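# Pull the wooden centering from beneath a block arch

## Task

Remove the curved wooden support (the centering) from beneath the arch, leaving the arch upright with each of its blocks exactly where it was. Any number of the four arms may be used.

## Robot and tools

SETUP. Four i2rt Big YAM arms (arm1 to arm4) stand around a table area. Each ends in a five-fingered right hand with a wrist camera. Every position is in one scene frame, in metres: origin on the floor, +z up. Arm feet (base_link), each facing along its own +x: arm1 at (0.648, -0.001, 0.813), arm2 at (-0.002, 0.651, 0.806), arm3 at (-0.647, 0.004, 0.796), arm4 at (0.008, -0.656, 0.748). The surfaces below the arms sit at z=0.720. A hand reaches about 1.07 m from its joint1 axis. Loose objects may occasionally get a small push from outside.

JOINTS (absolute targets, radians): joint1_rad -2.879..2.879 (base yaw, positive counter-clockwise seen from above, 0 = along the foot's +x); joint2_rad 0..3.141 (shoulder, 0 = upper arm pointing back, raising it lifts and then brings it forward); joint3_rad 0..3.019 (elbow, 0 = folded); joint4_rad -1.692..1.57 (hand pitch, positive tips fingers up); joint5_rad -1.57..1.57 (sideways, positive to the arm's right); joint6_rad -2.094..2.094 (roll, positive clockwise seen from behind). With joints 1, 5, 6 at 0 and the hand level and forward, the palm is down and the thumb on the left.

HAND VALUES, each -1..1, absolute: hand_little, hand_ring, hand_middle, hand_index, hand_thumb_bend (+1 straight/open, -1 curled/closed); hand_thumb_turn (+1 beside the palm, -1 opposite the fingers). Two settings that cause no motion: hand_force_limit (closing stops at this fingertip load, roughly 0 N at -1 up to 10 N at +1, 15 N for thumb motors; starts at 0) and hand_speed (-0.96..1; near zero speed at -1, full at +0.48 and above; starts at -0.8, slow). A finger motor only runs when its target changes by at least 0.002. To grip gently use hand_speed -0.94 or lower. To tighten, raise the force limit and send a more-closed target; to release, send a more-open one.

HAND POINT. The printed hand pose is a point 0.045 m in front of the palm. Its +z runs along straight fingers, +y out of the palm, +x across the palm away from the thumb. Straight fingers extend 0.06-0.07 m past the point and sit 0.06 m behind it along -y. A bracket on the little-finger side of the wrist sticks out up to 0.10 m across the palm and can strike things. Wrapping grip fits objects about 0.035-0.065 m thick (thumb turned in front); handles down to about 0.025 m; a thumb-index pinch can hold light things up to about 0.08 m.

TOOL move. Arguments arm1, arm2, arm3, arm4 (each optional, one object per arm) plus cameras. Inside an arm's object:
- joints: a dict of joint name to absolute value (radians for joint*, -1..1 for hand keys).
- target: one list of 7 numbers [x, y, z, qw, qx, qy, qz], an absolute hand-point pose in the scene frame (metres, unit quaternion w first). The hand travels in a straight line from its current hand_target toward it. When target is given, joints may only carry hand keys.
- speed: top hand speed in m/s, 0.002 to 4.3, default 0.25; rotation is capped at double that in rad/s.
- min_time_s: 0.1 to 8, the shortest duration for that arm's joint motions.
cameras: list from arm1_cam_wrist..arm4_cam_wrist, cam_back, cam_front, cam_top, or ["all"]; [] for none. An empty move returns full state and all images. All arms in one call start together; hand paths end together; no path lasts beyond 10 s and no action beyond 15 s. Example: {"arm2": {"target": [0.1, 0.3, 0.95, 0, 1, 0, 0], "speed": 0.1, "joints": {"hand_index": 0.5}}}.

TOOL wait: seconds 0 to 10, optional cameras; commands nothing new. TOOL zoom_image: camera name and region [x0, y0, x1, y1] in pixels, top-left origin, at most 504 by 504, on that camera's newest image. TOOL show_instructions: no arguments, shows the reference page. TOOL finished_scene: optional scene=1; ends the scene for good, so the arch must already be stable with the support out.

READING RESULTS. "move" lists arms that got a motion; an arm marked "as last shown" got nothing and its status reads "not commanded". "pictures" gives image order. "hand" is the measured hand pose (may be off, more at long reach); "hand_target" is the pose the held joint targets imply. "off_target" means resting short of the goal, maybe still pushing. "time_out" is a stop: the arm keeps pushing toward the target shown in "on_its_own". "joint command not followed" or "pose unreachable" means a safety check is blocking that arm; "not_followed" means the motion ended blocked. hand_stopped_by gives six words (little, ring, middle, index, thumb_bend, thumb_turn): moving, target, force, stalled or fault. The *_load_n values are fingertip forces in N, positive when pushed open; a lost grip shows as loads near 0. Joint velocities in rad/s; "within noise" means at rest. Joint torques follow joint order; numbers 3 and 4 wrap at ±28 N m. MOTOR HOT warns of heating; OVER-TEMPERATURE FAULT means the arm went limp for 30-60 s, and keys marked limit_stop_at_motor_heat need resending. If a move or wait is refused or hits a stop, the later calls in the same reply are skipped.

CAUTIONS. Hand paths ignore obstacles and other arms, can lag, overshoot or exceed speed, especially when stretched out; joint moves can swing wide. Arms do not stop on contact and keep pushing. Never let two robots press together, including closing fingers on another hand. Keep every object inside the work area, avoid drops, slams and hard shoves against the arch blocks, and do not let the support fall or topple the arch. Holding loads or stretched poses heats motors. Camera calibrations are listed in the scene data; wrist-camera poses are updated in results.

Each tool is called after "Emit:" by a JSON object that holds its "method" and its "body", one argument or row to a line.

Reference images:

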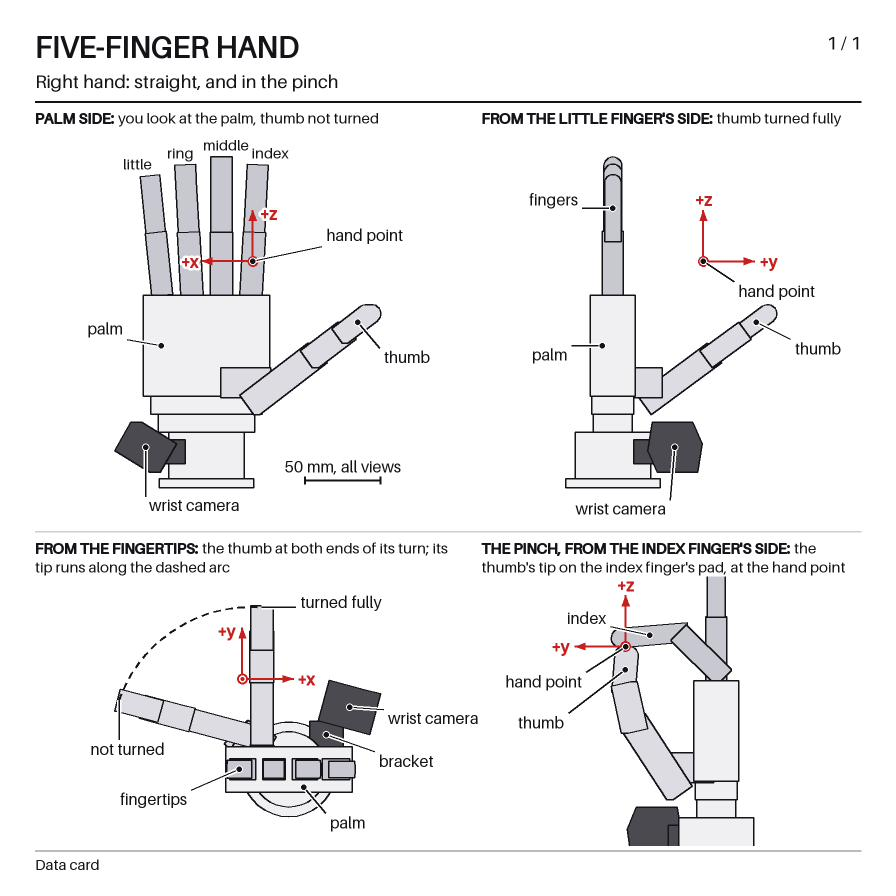

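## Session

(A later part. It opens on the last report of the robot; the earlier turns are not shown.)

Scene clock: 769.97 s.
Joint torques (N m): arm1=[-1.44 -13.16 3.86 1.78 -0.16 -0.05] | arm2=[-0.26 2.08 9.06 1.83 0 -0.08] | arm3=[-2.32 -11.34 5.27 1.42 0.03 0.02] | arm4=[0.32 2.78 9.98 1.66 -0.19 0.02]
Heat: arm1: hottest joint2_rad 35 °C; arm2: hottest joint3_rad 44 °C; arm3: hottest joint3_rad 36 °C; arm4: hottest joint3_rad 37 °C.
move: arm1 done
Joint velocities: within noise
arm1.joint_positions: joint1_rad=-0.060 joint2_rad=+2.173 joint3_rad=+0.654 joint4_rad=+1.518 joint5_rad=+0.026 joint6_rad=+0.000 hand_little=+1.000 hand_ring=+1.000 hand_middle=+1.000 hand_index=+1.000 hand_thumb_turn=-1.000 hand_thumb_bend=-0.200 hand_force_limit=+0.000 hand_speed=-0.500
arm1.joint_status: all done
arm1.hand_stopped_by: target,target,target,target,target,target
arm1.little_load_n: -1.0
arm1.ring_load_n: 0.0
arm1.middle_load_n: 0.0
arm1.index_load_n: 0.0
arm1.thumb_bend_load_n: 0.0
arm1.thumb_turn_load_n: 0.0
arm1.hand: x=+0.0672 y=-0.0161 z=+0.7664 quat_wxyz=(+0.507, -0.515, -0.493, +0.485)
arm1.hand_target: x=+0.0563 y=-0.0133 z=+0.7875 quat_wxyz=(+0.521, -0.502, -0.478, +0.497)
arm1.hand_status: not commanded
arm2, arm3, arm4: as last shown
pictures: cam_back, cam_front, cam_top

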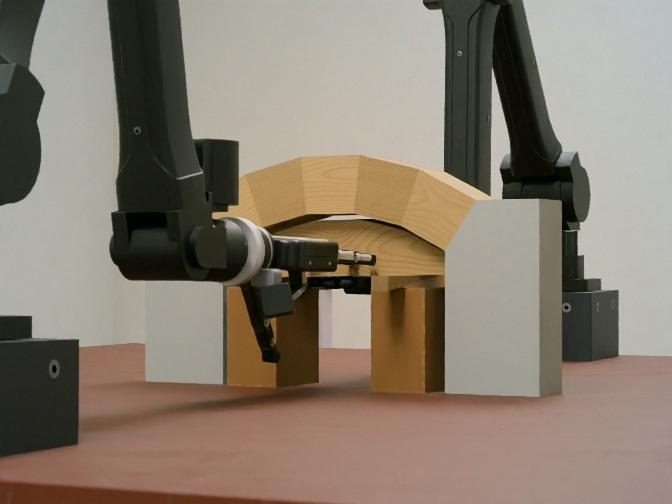

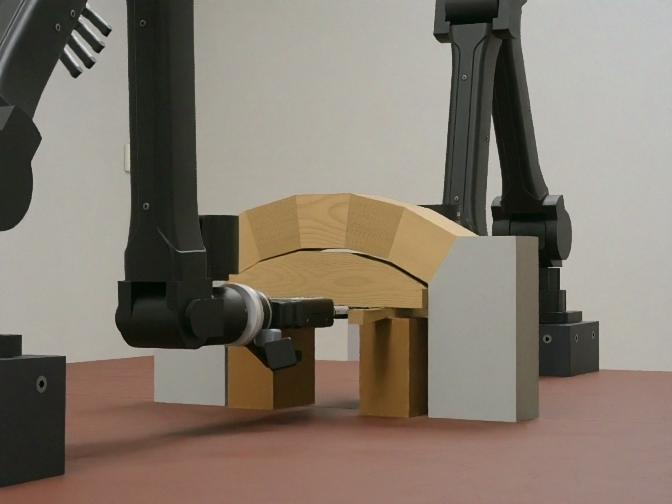

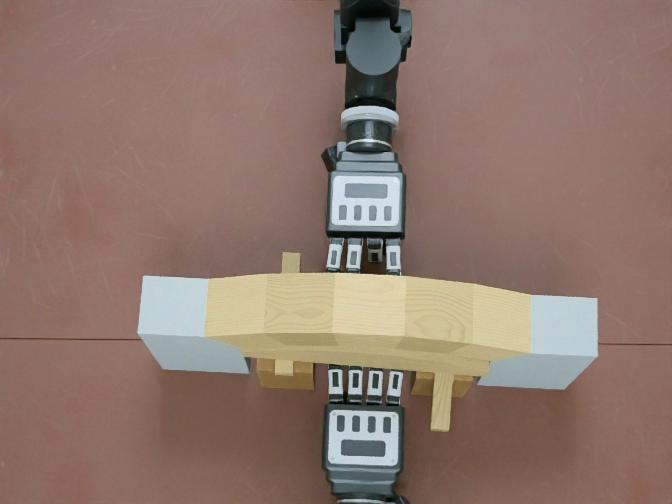

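Emit:
{"method": "move", "body": {
  "arm1": {"joints": {"joint2_rad": 2.175, "joint4_rad": 1.515}, "min_time_s": 0.8},
  "cameras": ["cam_front", "cam_back"]
}}

Emit:
{"method": "zoom_image", "body": {
  "camera": "cam_front",
  "region": [220, 235, 340, 305]
}}

Emit:
{"method": "zoom_image", "body": {
  "camera": "cam_front",
  "region": [330, 235, 450, 325]
}}

Emit:
{"method": "zoom_image", "body": {
  "camera": "cam_back",
  "region": [280, 200, 430, 310]
}}

Scene clock: 811.07 s.
Joint torques (N m): arm1=[-1.44 -11.22 3.86 1.17 -0.16 -0.06] | arm2=[-0.26 1.96 9.05 1.85 0 -0.09] | arm3=[-2.32 -11.46 5.14 1.43 0.02 0.03] | arm4=[0.21 3.72 10.09 1.77 -0.11 -0.02]
Heat: arm1: hottest joint2_rad 35 °C; arm2: hottest joint3_rad 44 °C; arm3: hottest joint3_rad 36 °C; arm4: hottest joint3_rad 37 °C.
move: arm1 done
Joint velocities: within noise
arm1.joint_positions: joint1_rad=-0.060 joint2_rad=+2.174 joint3_rad=+0.654 joint4_rad=+1.516 joint5_rad=+0.026 joint6_rad=+0.000 hand_little=+1.000 hand_ring=+1.000 hand_middle=+1.000 hand_index=+1.000 hand_thumb_turn=-1.000 hand_thumb_bend=-0.200 hand_force_limit=+0.000 hand_speed=-0.500
arm1.joint_status: all done
arm1.hand_stopped_by: target,target,target,target,target,target
arm1.little_load_n: -0.5
arm1.ring_load_n: 0.0
arm1.middle_load_n: 0.0
arm1.index_load_n: 0.0
arm1.thumb_bend_load_n: 0.0
arm1.thumb_turn_load_n: 0.0
arm1.hand: x=+0.0676 y=-0.0162 z=+0.7650 quat_wxyz=(+0.506, -0.516, -0.494, +0.484)
arm1.hand_target: x=+0.0616 y=-0.0134 z=+0.7680 quat_wxyz=(+0.510, -0.514, -0.490, +0.486)
arm1.hand_status: not commanded
arm2, arm4: as last shown
arm3.joint_positions: joint1_rad=-0.005 joint2_rad=+2.012 joint3_rad=+0.659 joint4_rad=+1.377 joint5_rad=+0.083 joint6_rad=-0.013 hand_little=+1.000 hand_ring=+1.000 hand_middle=-1.000 hand_index=+1.000 hand_thumb_turn=-1.000 hand_thumb_bend=+1.000 hand_force_limit=+0.000 hand_speed=+0.000
arm3.joint_status: not commanded
arm3.hand_stopped_by: target,target,target,target,target,target
arm3.little_load_n: -0.5
arm3.ring_load_n: 0.0
arm3.middle_load_n: 0.0
arm3.index_load_n: 0.0
arm3.thumb_bend_load_n: 0.0
arm3.thumb_turn_load_n: 0.0
arm3.hand: x=-0.0479 y=+0.0271 z=+0.8039 quat_wxyz=(-0.482, +0.484, -0.511, +0.522)
arm3.hand_target: x=-0.0405 y=+0.0193 z=+0.7973 quat_wxyz=(-0.480, +0.479, -0.519, +0.520)
arm3.hand_status: not commanded
pictures: cam_back, cam_front

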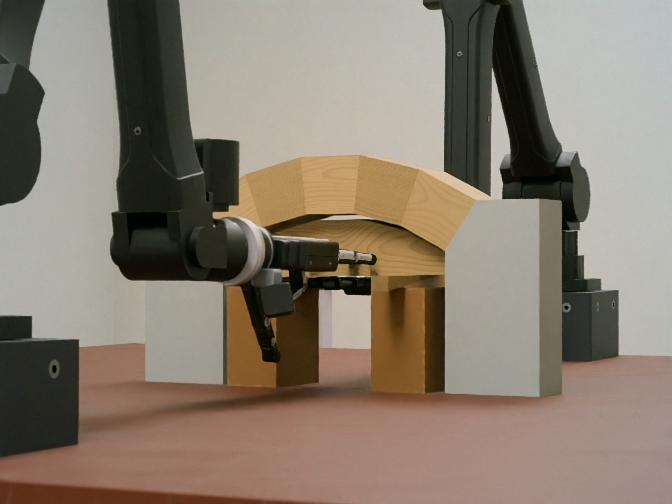

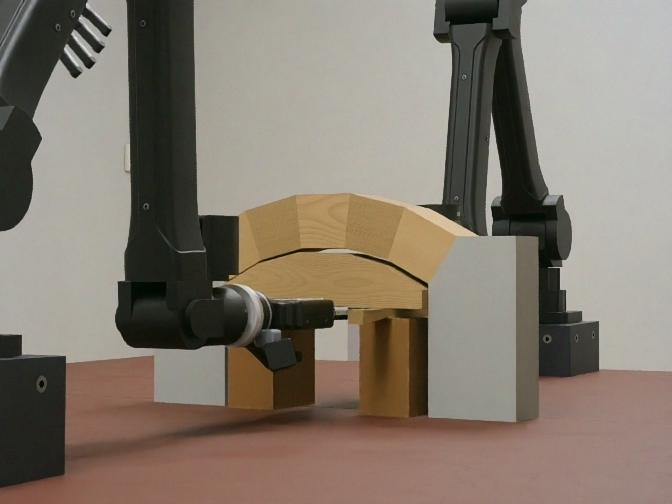

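Scaled by 4.200.

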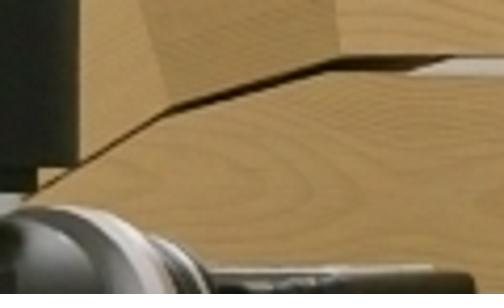

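Scaled by 4.200.

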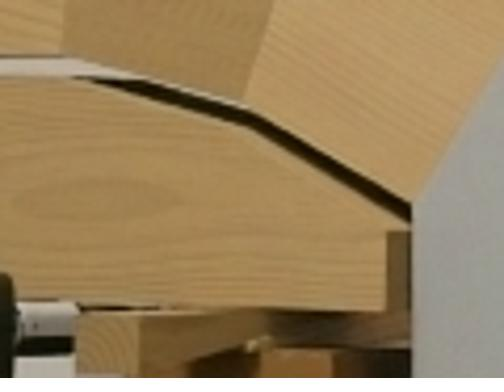

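Scaled by 3.360.

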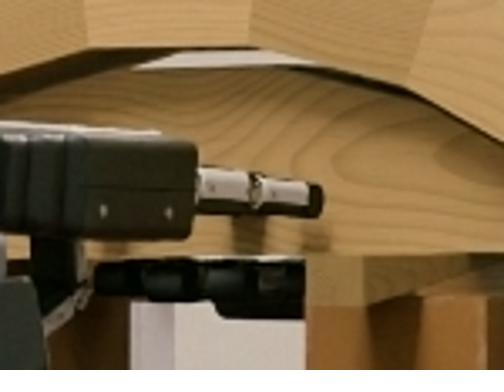

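Emit:
{"method": "move", "body": {
  "arm3": {"target": [-0.038, 0.0160, 0.797, 0.4924, -0.4924, 0.5074, -0.5074], "speed": 0.03},
  "cameras": ["cam_front", "cam_back", "cam_top"]
}}

Emit:
{"method": "zoom_image", "body": {
  "camera": "cam_top",
  "region": [400, 330, 520, 440]
}}

Emit:
{"method": "zoom_image", "body": {
  "camera": "cam_top",
  "region": [220, 330, 340, 440]
}}

Emit:
{"method": "zoom_image", "body": {
  "camera": "cam_front",
  "region": [220, 235, 340, 305]
}}

Emit:
{"method": "zoom_image", "body": {
  "camera": "cam_front",
  "region": [330, 235, 450, 325]
}}

Scene clock: 828.70 s.
Joint torques (N m): arm1=[-1.44 -11.22 3.86 1.16 -0.16 -0.06] | arm2=[-0.15 1.96 9.03 1.83 0 -0.08] | arm3=[-2.26 -11.4 5.41 1.42 -0.01 0.03] | arm4=[1.2 2.43 9.95 1.63 -0.15 0.03]
Heat: arm1: hottest joint2_rad 34 °C; arm2: hottest joint3_rad 44 °C; arm3: hottest joint3_rad 35 °C; arm4: hottest joint3_rad 37 °C.
move: arm3 off_target
Joint velocities: within noise
arm1: as last shown
arm2.joint_positions: joint1_rad=-0.011 joint2_rad=+0.646 joint3_rad=+1.374 joint4_rad=-1.418 joint5_rad=+0.091 joint6_rad=-0.992 hand_little=+1.000 hand_ring=+1.000 hand_middle=+1.000 hand_index=+1.000 hand_thumb_turn=+1.000 hand_thumb_bend=+1.000 hand_force_limit=+0.000 hand_speed=-0.800
arm2.joint_status: not commanded
arm2.hand_stopped_by: target,target,target,target,target,target
arm2.little_load_n: 0.0
arm2.ring_load_n: 0.0
arm2.middle_load_n: 0.0
arm2.index_load_n: 0.0
arm2.thumb_bend_load_n: 0.0
arm2.thumb_turn_load_n: 0.0
arm2.hand: x=-0.0609 y=+0.4410 z=+1.2592 quat_wxyz=(+0.243, +0.401, -0.810, +0.352)
arm2.hand_target: x=-0.0609 y=+0.4411 z=+1.2681 quat_wxyz=(+0.248, +0.398, -0.806, +0.361)
arm2.hand_status: not commanded
arm3.joint_positions: joint1_rad=-0.038 joint2_rad=+2.014 joint3_rad=+0.665 joint4_rad=+1.370 joint5_rad=+0.002 joint6_rad=-0.013 hand_little=+1.000 hand_ring=+1.000 hand_middle=-1.000 hand_index=+1.000 hand_thumb_turn=-1.000 hand_thumb_bend=+1.000 hand_force_limit=+0.000 hand_speed=+0.000
arm3.joint_status: not commanded
arm3.hand_stopped_by: target,target,target,target,target,target
arm3.little_load_n: 0.0
arm3.ring_load_n: 0.0
arm3.middle_load_n: 0.0
arm3.index_load_n: 0.0
arm3.thumb_bend_load_n: 0.0
arm3.thumb_turn_load_n: 0.0
arm3.hand: x=-0.0468 y=+0.0232 z=+0.8034 quat_wxyz=(-0.493, +0.497, -0.499, +0.510)
arm3.hand_target: x=-0.0385 y=+0.0159 z=+0.7970 quat_wxyz=(-0.492, +0.492, -0.508, +0.507)
arm3.hand_status: off_target (0.013 m and 1.1 deg from the pose sent, 0.016 m and 2.3 deg at the start)
arm4.joint_positions: joint1_rad=+0.111 joint2_rad=+0.644 joint3_rad=+1.326 joint4_rad=-1.552 joint5_rad=-0.099 joint6_rad=-1.379 hand_little=+1.000 hand_ring=+1.000 hand_middle=+1.000 hand_index=+1.000 hand_thumb_turn=+1.000 hand_thumb_bend=+1.000 hand_force_limit=+0.000 hand_speed=-0.800
arm4.joint_status: not commanded
arm4.hand_stopped_by: target,target,target,target,target,target
arm4.little_load_n: 0.0
arm4.ring_load_n: 0.0
arm4.middle_load_n: 0.0
arm4.index_load_n: 0.0
arm4.thumb_bend_load_n: 0.0
arm4.thumb_turn_load_n: 0.0
arm4.hand: x=+0.0120 y=-0.4479 z=+1.1632 quat_wxyz=(-0.303, +0.666, +0.663, +0.155)
arm4.hand_target: x=+0.0118 y=-0.4467 z=+1.1742 quat_wxyz=(-0.314, +0.663, +0.660, +0.162)
arm4.hand_status: not commanded
pictures: cam_back, cam_front, cam_top

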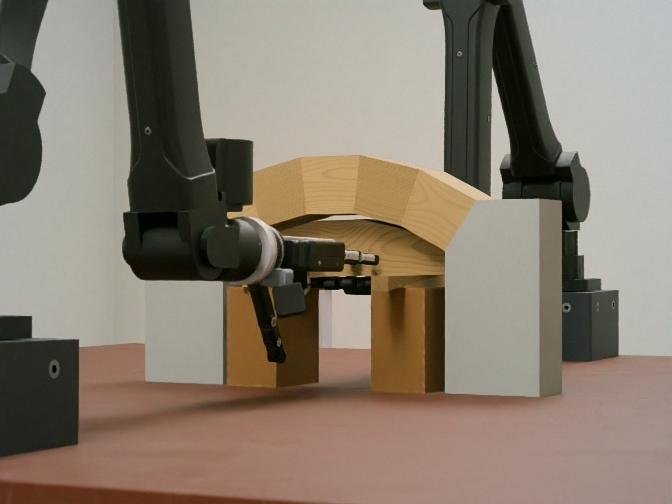

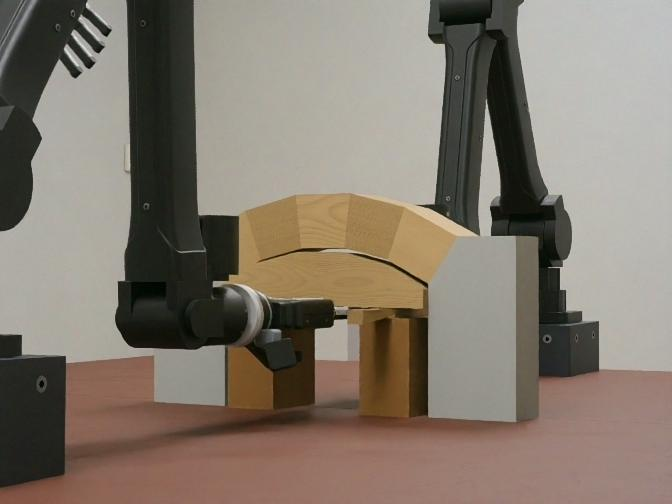

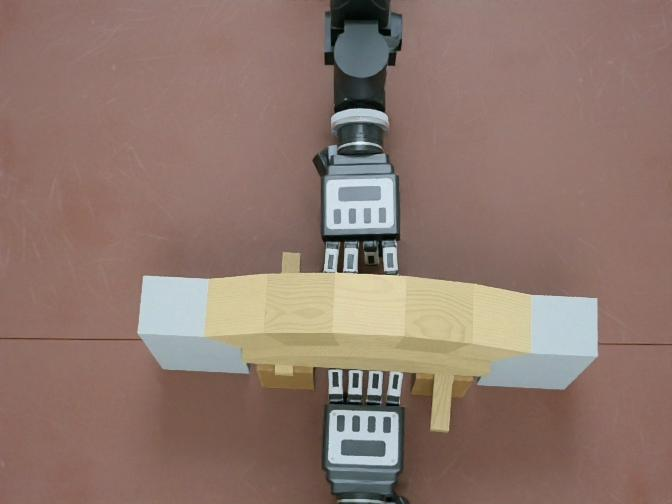

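Scaled by 4.200.

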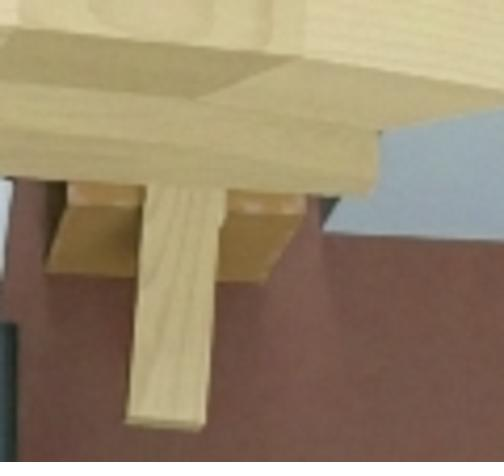

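Scaled by 4.200.

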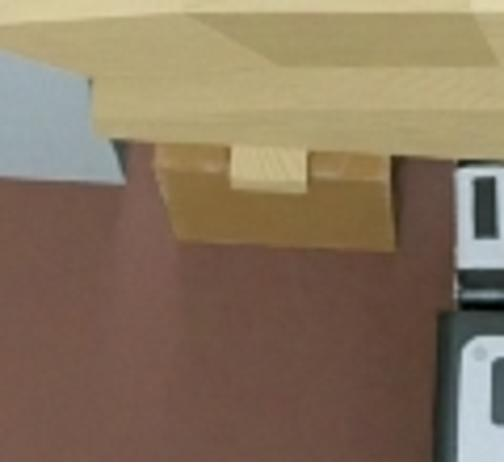

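Scaled by 4.200.

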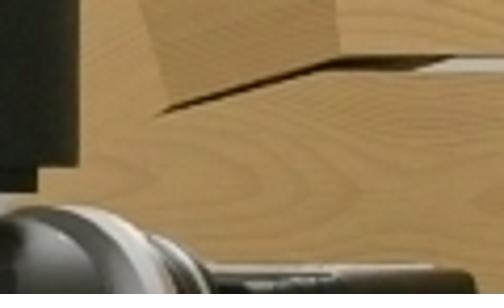

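Scaled by 4.200.

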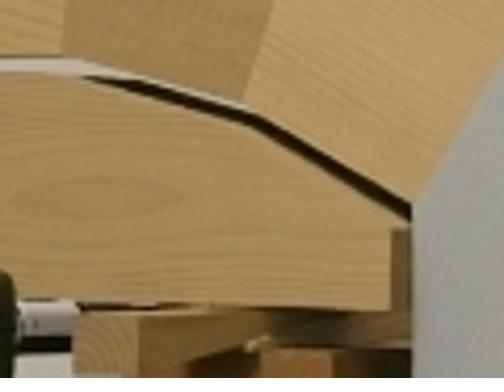

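Emit:
{"method": "move", "body": {
  "arm1": {"joints": {"joint2_rad": 2.137, "joint4_rad": 1.553, "joint6_rad": -0.02}, "min_time_s": 1.5},
  "cameras": ["cam_front", "cam_back"]
}}

Emit:
{"method": "zoom_image", "body": {
  "camera": "cam_front",
  "region": [220, 235, 340, 305]
}}

Emit:
{"method": "zoom_image", "body": {
  "camera": "cam_front",
  "region": [330, 235, 450, 325]
}}

Emit:
{"method": "zoom_image", "body": {
  "camera": "cam_back",
  "region": [340, 205, 460, 300]
}}

Scene clock: 862.57 s.
Joint torques (N m): arm1=[-1.44 -14.33 3.85 2.5 -0.16 -0.21] | arm2=[-0.26 2.08 9.03 1.87 0 -0.08] | arm3=[-2.26 -11.4 5.39 1.42 0 0.03] | arm4=[0.85 2.96 9.94 1.7 -0.15 0.01]
Heat: arm1: hottest joint2_rad 33 °C; arm2: hottest joint3_rad 44 °C; arm3: hottest joint3_rad 36 °C; arm4: hottest joint3_rad 37 °C.
move: arm1 done
Joint velocities: within noise
arm1.joint_positions: joint1_rad=-0.060 joint2_rad=+2.173 joint3_rad=+0.654 joint4_rad=+1.516 joint5_rad=+0.026 joint6_rad=-0.006 hand_little=+1.000 hand_ring=+1.000 hand_middle=+1.000 hand_index=+1.000 hand_thumb_turn=-1.000 hand_thumb_bend=-0.200 hand_force_limit=+0.000 hand_speed=-0.500
arm1.joint_status: all done
arm1.hand_stopped_by: target,target,target,target,target,target
arm1.little_load_n: -1.0
arm1.ring_load_n: 0.0
arm1.middle_load_n: -0.5
arm1.index_load_n: 0.0
arm1.thumb_bend_load_n: 0.0
arm1.thumb_turn_load_n: 0.0
arm1.hand: x=+0.0674 y=-0.0158 z=+0.7654 quat_wxyz=(+0.507, -0.514, -0.495, +0.483)
arm1.hand_target: x=+0.0535 y=-0.0120 z=+0.7994 quat_wxyz=(+0.534, -0.490, -0.475, +0.500)
arm1.hand_status: not commanded
arm2, arm3, arm4: as last shown
arm2.thumb_turn_load_n: 0.5
arm3.hand_target: x=-0.0385 y=+0.0159 z=+0.7971 quat_wxyz=(-0.492, +0.492, -0.508, +0.507)
pictures: cam_back, cam_front

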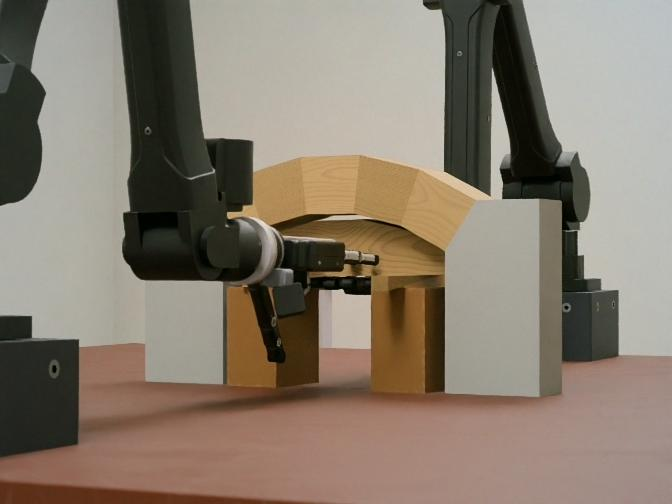

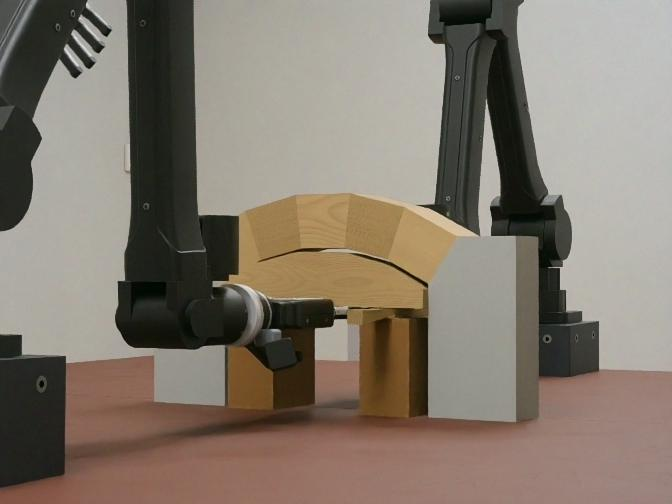

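Scaled by 4.200.

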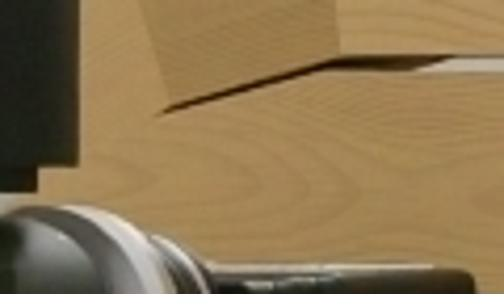

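Scaled by 4.200.

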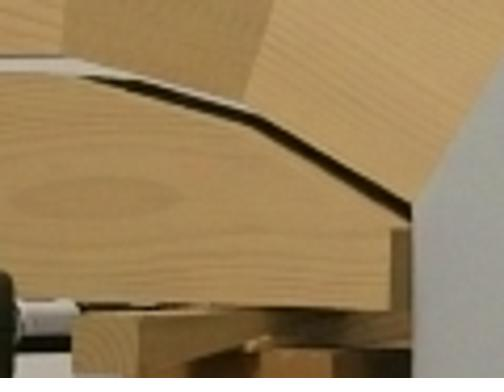

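Scaled by 4.200.

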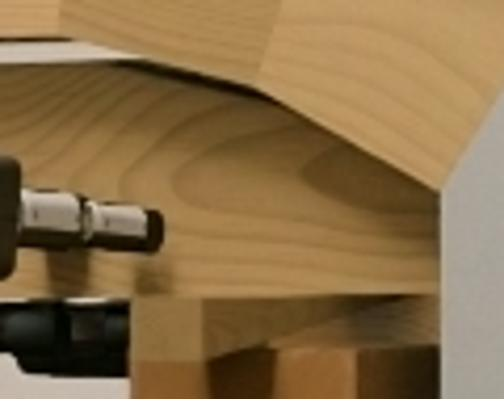

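Emit:
{"method": "move", "body": {
  "arm1": {"joints": {"joint2_rad": 2.131}, "min_time_s": 1.0},
  "cameras": ["cam_front", "cam_back"]
}}

Emit:
{"method": "zoom_image", "body": {
  "camera": "cam_front",
  "region": [220, 235, 340, 305]
}}

Emit:
{"method": "zoom_image", "body": {
  "camera": "cam_front",
  "region": [330, 235, 450, 325]
}}

Emit:
{"method": "zoom_image", "body": {
  "camera": "cam_back",
  "region": [340, 205, 460, 300]
}}

Scene clock: 874.93 s.
Joint torques (N m): arm1=[-1.44 -14.51 3.89 2.51 -0.17 -0.21] | arm2=[-0.21 2.02 9.02 1.87 0 -0.08] | arm3=[-2.26 -11.46 5.39 1.42 0 0.03] | arm4=[0.21 3.02 10.09 1.68 -0.16 0.09]
Heat: arm1: hottest joint2_rad 34 °C; arm2: hottest joint3_rad 45 °C; arm3: hottest joint3_rad 36 °C; arm4: hottest joint3_rad 37 °C.
move: arm1 done
Joint velocities: within noise
arm1.joint_positions: joint1_rad=-0.060 joint2_rad=+2.170 joint3_rad=+0.654 joint4_rad=+1.516 joint5_rad=+0.026 joint6_rad=-0.006 hand_little=+1.000 hand_ring=+1.000 hand_middle=+1.000 hand_index=+1.000 hand_thumb_turn=-1.000 hand_thumb_bend=-0.200 hand_force_limit=+0.000 hand_speed=-0.500
arm1.joint_status: all done
arm1.hand_stopped_by: target,target,target,target,target,target
arm1.little_load_n: -1.0
arm1.ring_load_n: 0.0
arm1.middle_load_n: 0.0
arm1.index_load_n: 0.0
arm1.thumb_bend_load_n: 0.0
arm1.thumb_turn_load_n: 0.0
arm1.hand: x=+0.0669 y=-0.0158 z=+0.7669 quat_wxyz=(+0.508, -0.513, -0.494, +0.484)
arm1.hand_target: x=+0.0528 y=-0.0120 z=+0.8025 quat_wxyz=(+0.535, -0.488, -0.474, +0.501)
arm1.hand_status: not commanded
arm2, arm3, arm4: as last shown
arm2.thumb_turn_load_n: -0.5
arm3.little_load_n: -0.5
arm3.middle_load_n: 0.5
arm3.hand_target: x=-0.0385 y=+0.0159 z=+0.7972 quat_wxyz=(-0.492, +0.492, -0.507, +0.508)
pictures: cam_back, cam_front

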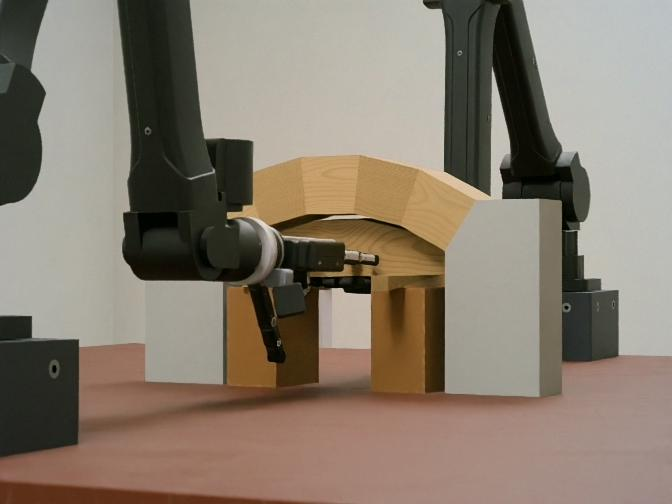

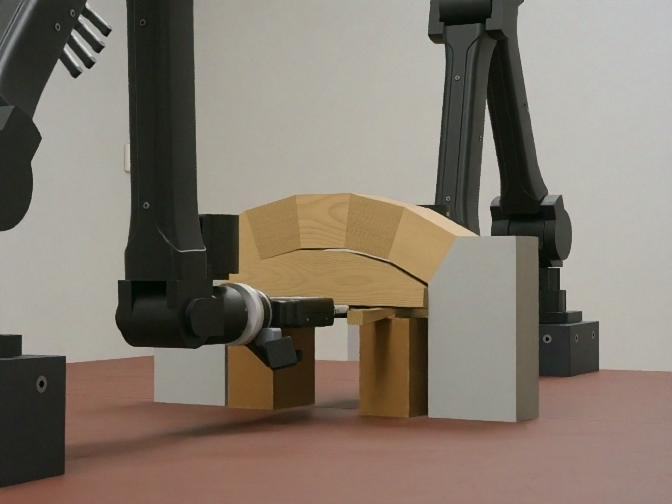

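Scaled by 4.200.

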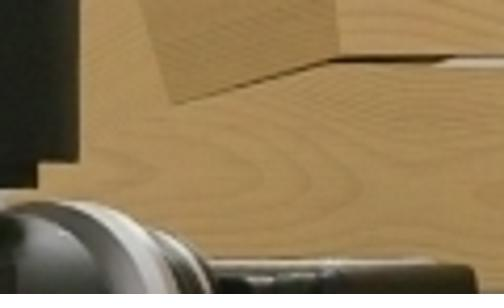

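Scaled by 4.200.

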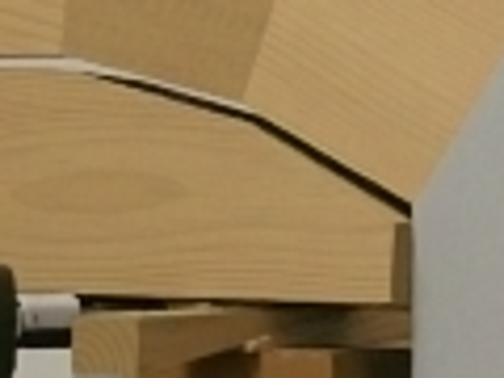

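Scaled by 4.200.

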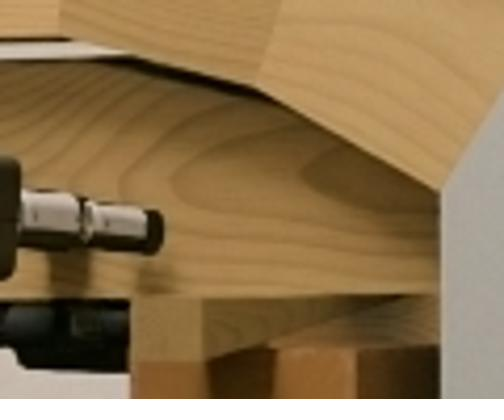

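Emit:
{"method": "move", "body": {
  "arm3": {"target": [-0.026, 0.0154, 0.796, 0.4924, -0.4924, 0.5074, -0.5074], "speed": 0.03},
  "cameras": ["cam_front", "cam_back", "cam_top"]
}}

Emit:
{"method": "zoom_image", "body": {
  "camera": "cam_top",
  "region": [220, 310, 520, 440]
}}

Emit:
{"method": "zoom_image", "body": {
  "camera": "cam_front",
  "region": [220, 235, 450, 335]
}}

Emit:
{"method": "zoom_image", "body": {
  "camera": "cam_back",
  "region": [280, 205, 460, 300]
}}

Scene clock: 887.63 s.
Joint torques (N m): arm1=[-1.44 -14.56 3.88 2.48 -0.16 -0.21] | arm2=[-0.21 2.02 9.01 1.84 0 -0.08] | arm3=[-2.2 -11.69 5.46 1.4 0.02 0.03] | arm4=[-0.03 3.25 10.06 1.72 -0.2 0.03]
Heat: arm1: hottest joint2_rad 33 °C; arm2: hottest joint3_rad 45 °C; arm3: hottest joint3_rad 36 °C; arm4: hottest joint3_rad 37 °C.
move: arm3 off_target
Joint velocities: within noise
arm1, arm2, arm4: as last shown
arm2.thumb_turn_load_n: 0.0
arm3.joint_positions: joint1_rad=-0.039 joint2_rad=+2.025 joint3_rad=+0.701 joint4_rad=+1.348 joint5_rad=+0.001 joint6_rad=-0.012 hand_little=+1.000 hand_ring=+1.000 hand_middle=-1.000 hand_index=+1.000 hand_thumb_turn=-1.000 hand_thumb_bend=+1.000 hand_force_limit=+0.000 hand_speed=+0.000
arm3.joint_status: not commanded
arm3.hand_stopped_by: target,target,target,target,target,target
arm3.little_load_n: 0.0
arm3.ring_load_n: 0.0
arm3.middle_load_n: 0.5
arm3.index_load_n: 0.0
arm3.thumb_bend_load_n: 0.0
arm3.thumb_turn_load_n: 0.0
arm3.hand: x=-0.0338 y=+0.0225 z=+0.8037 quat_wxyz=(-0.494, +0.496, -0.499, +0.511)
arm3.hand_target: x=-0.0265 y=+0.0153 z=+0.7961 quat_wxyz=(-0.492, +0.492, -0.508, +0.508)
arm3.hand_status: off_target (0.013 m and 1.2 deg from the pose sent, 0.023 m and 1.1 deg at the start)
pictures: cam_back, cam_front, cam_top

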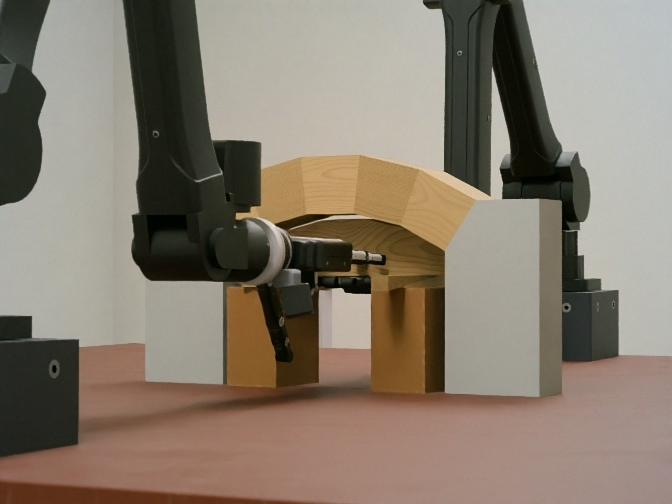

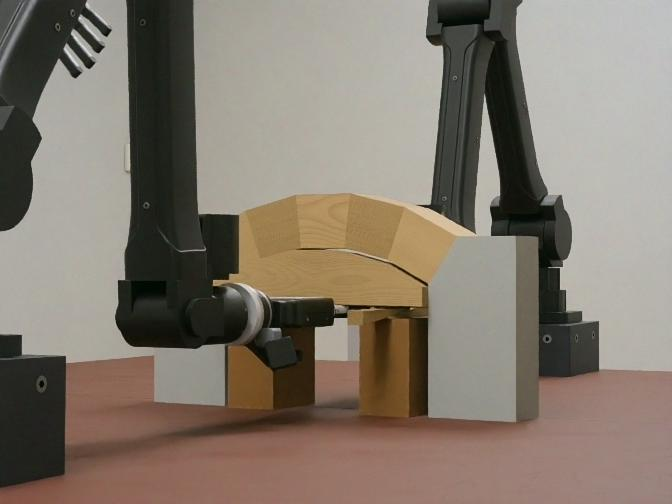

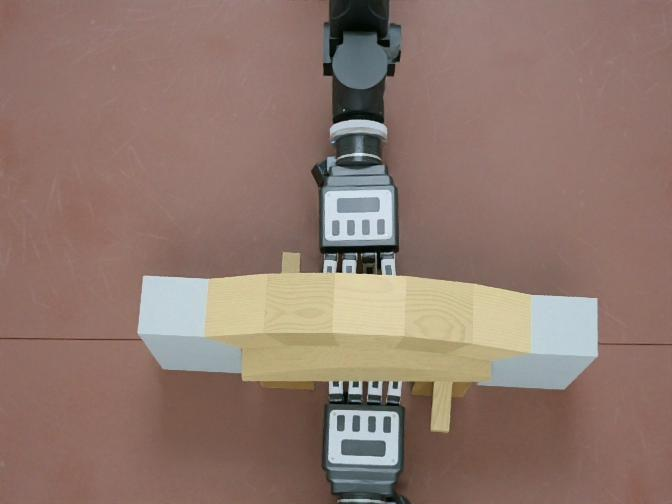

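Scaled by 1.680.

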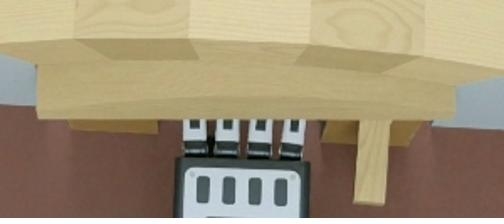

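Scaled by 2.191.

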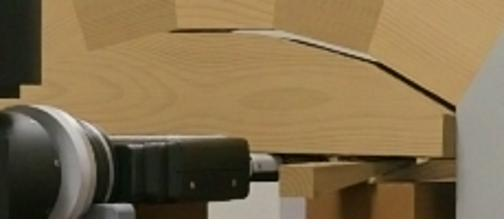

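Scaled by 2.800.

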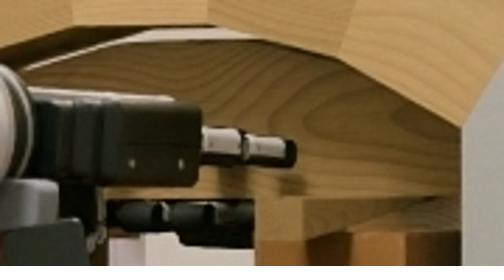

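Emit:
{"method": "move", "body": {
  "arm3": {"target": [-0.0245, 0.0172, 0.796, 0.4848, -0.4848, 0.5148, -0.5148], "speed": 0.03},
  "cameras": ["cam_front", "cam_top"]
}}

Emit:
{"method": "zoom_image", "body": {
  "camera": "cam_top",
  "region": [220, 310, 520, 440]
}}

Emit:
{"method": "zoom_image", "body": {
  "camera": "cam_front",
  "region": [220, 235, 450, 335]
}}

Scene clock: 909.67 s.
Joint torques (N m): arm1=[-1.44 -14.45 3.89 2.5 -0.16 -0.21] | arm2=[-0.26 1.9 9.03 1.85 0.01 -0.09] | arm3=[-0.79 -11.75 5.63 1.44 0.37 0.02] | arm4=[0.79 3.25 10.15 1.61 -0.11 0.07]
Heat: arm1: hottest joint2_rad 33 °C; arm2: hottest joint3_rad 45 °C; arm3: hottest joint3_rad 36 °C; arm4: hottest joint3_rad 37 °C.
move: arm3 off_target
Joint velocities: within noise
arm1, arm2, arm4: as last shown
arm2.middle_load_n: -0.5
arm3.joint_positions: joint1_rad=-0.039 joint2_rad=+2.027 joint3_rad=+0.701 joint4_rad=+1.345 joint5_rad=+0.040 joint6_rad=-0.012 hand_little=+1.000 hand_ring=+1.000 hand_middle=-1.000 hand_index=+1.000 hand_thumb_turn=-1.000 hand_thumb_bend=+1.000 hand_force_limit=+0.000 hand_speed=+0.000
arm3.joint_status: not commanded
arm3.hand_stopped_by: target,target,target,target,target,target
arm3.little_load_n: 0.0
arm3.ring_load_n: 0.0
arm3.middle_load_n: 0.0
arm3.index_load_n: 0.0
arm3.thumb_bend_load_n: 0.0
arm3.thumb_turn_load_n: 0.0
arm3.hand: x=-0.0333 y=+0.0150 z=+0.8020 quat_wxyz=(-0.483, +0.488, -0.509, +0.519)
arm3.hand_target: x=-0.0250 y=+0.0172 z=+0.7960 quat_wxyz=(-0.485, +0.485, -0.515, +0.515)
arm3.hand_status: off_target (0.011 m and 0.9 deg from the pose sent, 0.013 m and 2.6 deg at the start)

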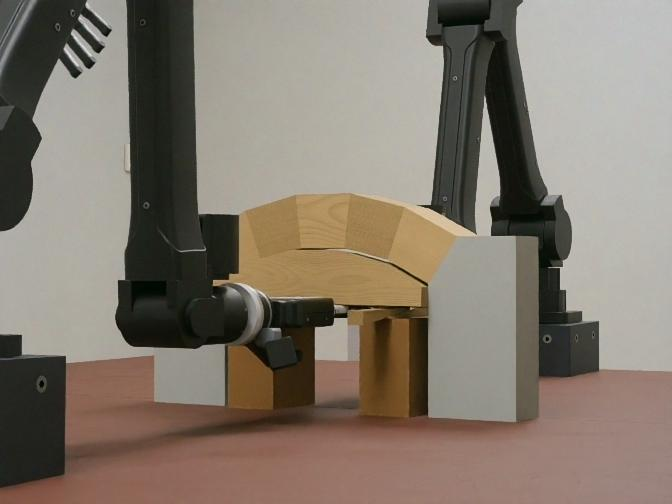

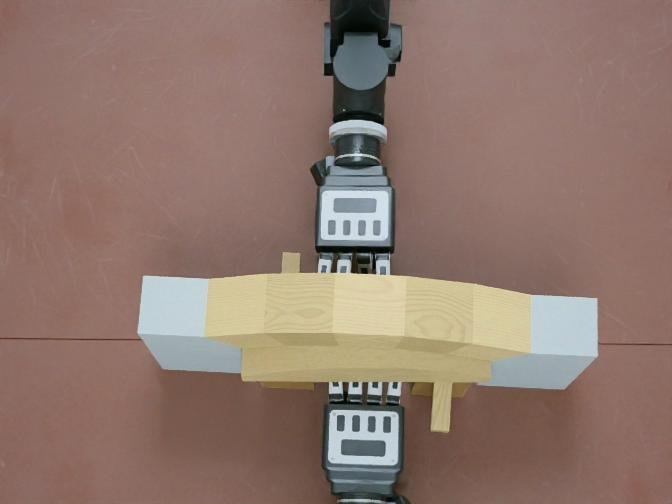

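Scaled by 1.680.

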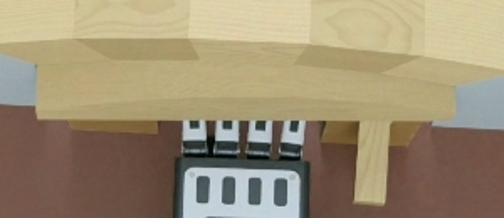

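Scaled by 2.191.

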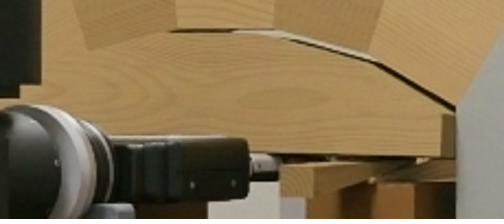

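Emit:
{"method": "move", "body": {
  "arm3": {"target": [-0.016, 0.0190, 0.796, 0.4848, -0.4848, 0.5148, -0.5148], "speed": 0.03},
  "cameras": ["cam_front", "cam_top"]
}}

Emit:
{"method": "zoom_image", "body": {
  "camera": "cam_top",
  "region": [220, 310, 520, 440]
}}

Emit:
{"method": "zoom_image", "body": {
  "camera": "cam_front",
  "region": [220, 235, 450, 335]
}}

Scene clock: 927.40 s.
Joint torques (N m): arm1=[-1.38 -14.51 3.89 2.5 -0.16 -0.2] | arm2=[-0.09 1.96 9.05 1.87 0 -0.08] | arm3=[-0.5 -11.99 5.85 1.46 0.33 0.02] | arm4=[-0.15 3.02 10.1 1.81 -0.17 0.06]
Heat: arm1: hottest joint2_rad 33 °C; arm2: hottest joint3_rad 45 °C; arm3: hottest joint3_rad 36 °C; arm4: hottest joint3_rad 37 °C.
move: arm3 off_target
Joint velocities: within noise
arm1, arm2, arm4: as last shown
arm2.middle_load_n: 0.0
arm3.joint_positions: joint1_rad=-0.038 joint2_rad=+2.033 joint3_rad=+0.724 joint4_rad=+1.328 joint5_rad=+0.045 joint6_rad=-0.012 hand_little=+1.000 hand_ring=+1.000 hand_middle=-1.000 hand_index=+1.000 hand_thumb_turn=-1.000 hand_thumb_bend=+1.000 hand_force_limit=+0.000 hand_speed=+0.000
arm3.joint_status: not commanded
arm3.hand_stopped_by: target,target,target,target,target,target
arm3.little_load_n: 0.0
arm3.ring_load_n: 0.0
arm3.middle_load_n: 0.0
arm3.index_load_n: 0.0
arm3.thumb_bend_load_n: 0.0
arm3.thumb_turn_load_n: 0.0
arm3.hand: x=-0.0251 y=+0.0142 z=+0.8020 quat_wxyz=(-0.482, +0.487, -0.511, +0.520)
arm3.hand_target: x=-0.0165 y=+0.0189 z=+0.7962 quat_wxyz=(-0.485, +0.485, -0.515, +0.515)
arm3.hand_status: off_target (0.012 m and 0.9 deg from the pose sent, 0.019 m and 0.9 deg at the start)

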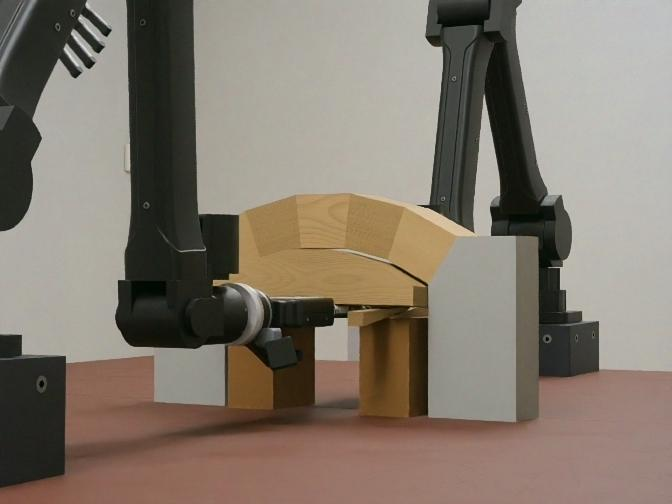

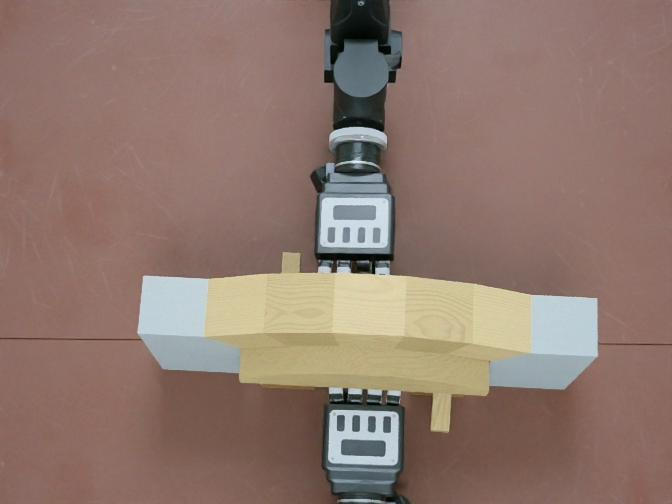

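Scaled by 1.680.

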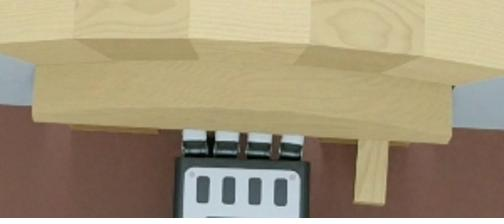

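Scaled by 2.191.

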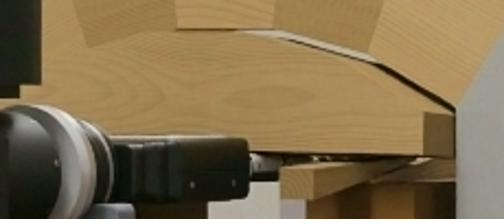

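Emit:
{"method": "move", "body": {
  "arm3": {"target": [-0.006, 0.0190, 0.796, 0.4848, -0.4848, 0.5148, -0.5148], "speed": 0.03},
  "cameras": ["cam_front", "cam_top", "cam_back"]
}}

Emit:
{"method": "zoom_image", "body": {
  "camera": "cam_top",
  "region": [220, 310, 520, 440]
}}

Emit:
{"method": "zoom_image", "body": {
  "camera": "cam_front",
  "region": [220, 235, 450, 335]
}}

Emit:
{"method": "zoom_image", "body": {
  "camera": "cam_back",
  "region": [280, 205, 460, 300]
}}

Scene clock: 947.73 s.
Joint torques (N m): arm1=[-1.44 -14.51 3.89 2.5 -0.16 -0.2] | arm2=[-0.26 2.02 9.02 1.84 0 -0.08] | arm3=[-0.44 -12.34 5.93 1.46 0.27 0.02] | arm4=[0.5 2.49 10.26 1.69 -0.14 0.09]
Heat: arm1: hottest joint2_rad 33 °C; arm2: hottest joint3_rad 45 °C; arm3: hottest joint3_rad 36 °C; arm4: hottest joint3_rad 38 °C.
move: arm3 off_target
Joint velocities: within noise
arm1, arm2, arm4: as last shown
arm1.little_load_n: -0.5
arm1.middle_load_n: -0.5
arm1.hand: x=+0.0669 y=-0.0158 z=+0.7671 quat_wxyz=(+0.508, -0.513, -0.494, +0.484)
arm1.hand_target: x=+0.0527 y=-0.0120 z=+0.8027 quat_wxyz=(+0.535, -0.488, -0.474, +0.501)
arm3.joint_positions: joint1_rad=-0.038 joint2_rad=+2.041 joint3_rad=+0.754 joint4_rad=+1.307 joint5_rad=+0.047 joint6_rad=-0.012 hand_little=+1.000 hand_ring=+1.000 hand_middle=-1.000 hand_index=+1.000 hand_thumb_turn=-1.000 hand_thumb_bend=+1.000 hand_force_limit=+0.000 hand_speed=+0.000
arm3.joint_status: not commanded
arm3.hand_stopped_by: target,target,target,target,target,target
arm3.little_load_n: 0.0
arm3.ring_load_n: 0.0
arm3.middle_load_n: 0.0
arm3.index_load_n: 0.0
arm3.thumb_bend_load_n: 0.0
arm3.thumb_turn_load_n: 0.0
arm3.hand: x=-0.0145 y=+0.0139 z=+0.8025 quat_wxyz=(-0.482, +0.486, -0.511, +0.521)
arm3.hand_target: x=-0.0064 y=+0.0190 z=+0.7961 quat_wxyz=(-0.485, +0.485, -0.515, +0.515)
arm3.hand_status: off_target (0.012 m and 0.9 deg from the pose sent, 0.021 m and 0.8 deg at the start)
pictures: cam_back, cam_front, cam_top

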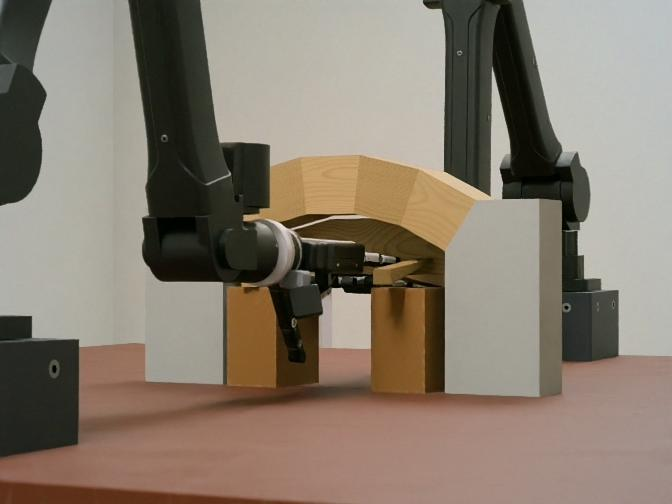

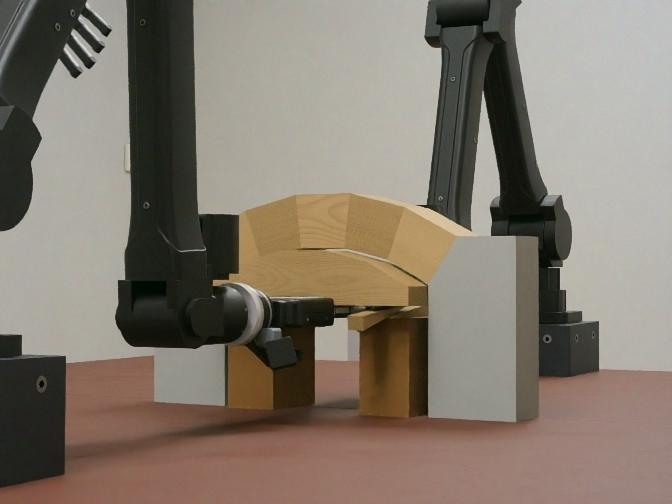

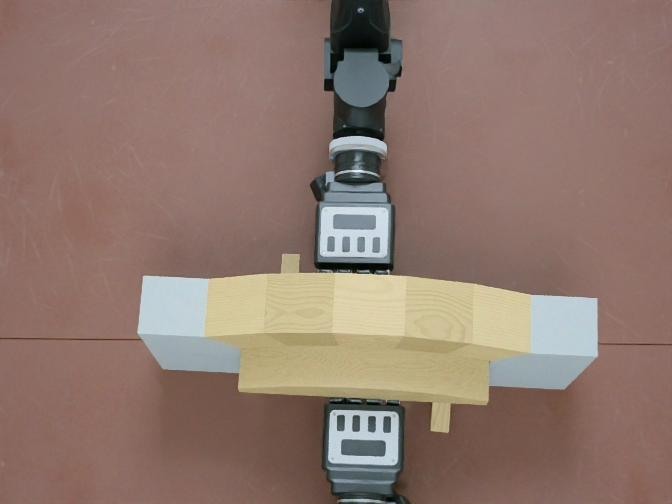

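Scaled by 1.680.

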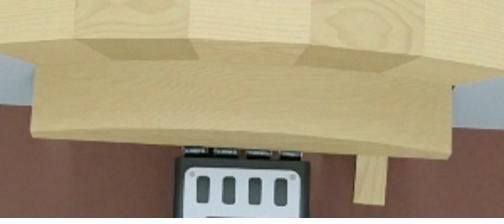

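Scaled by 2.191.

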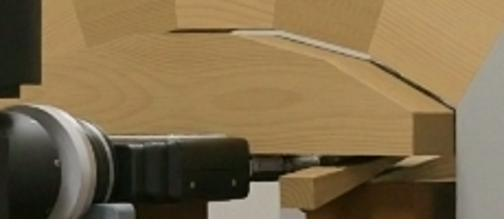

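Scaled by 2.800.

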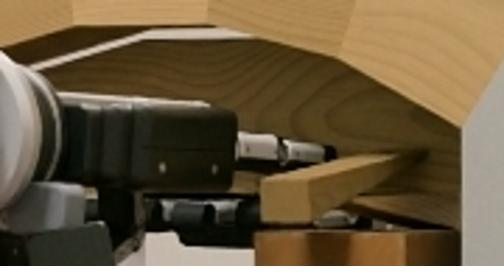

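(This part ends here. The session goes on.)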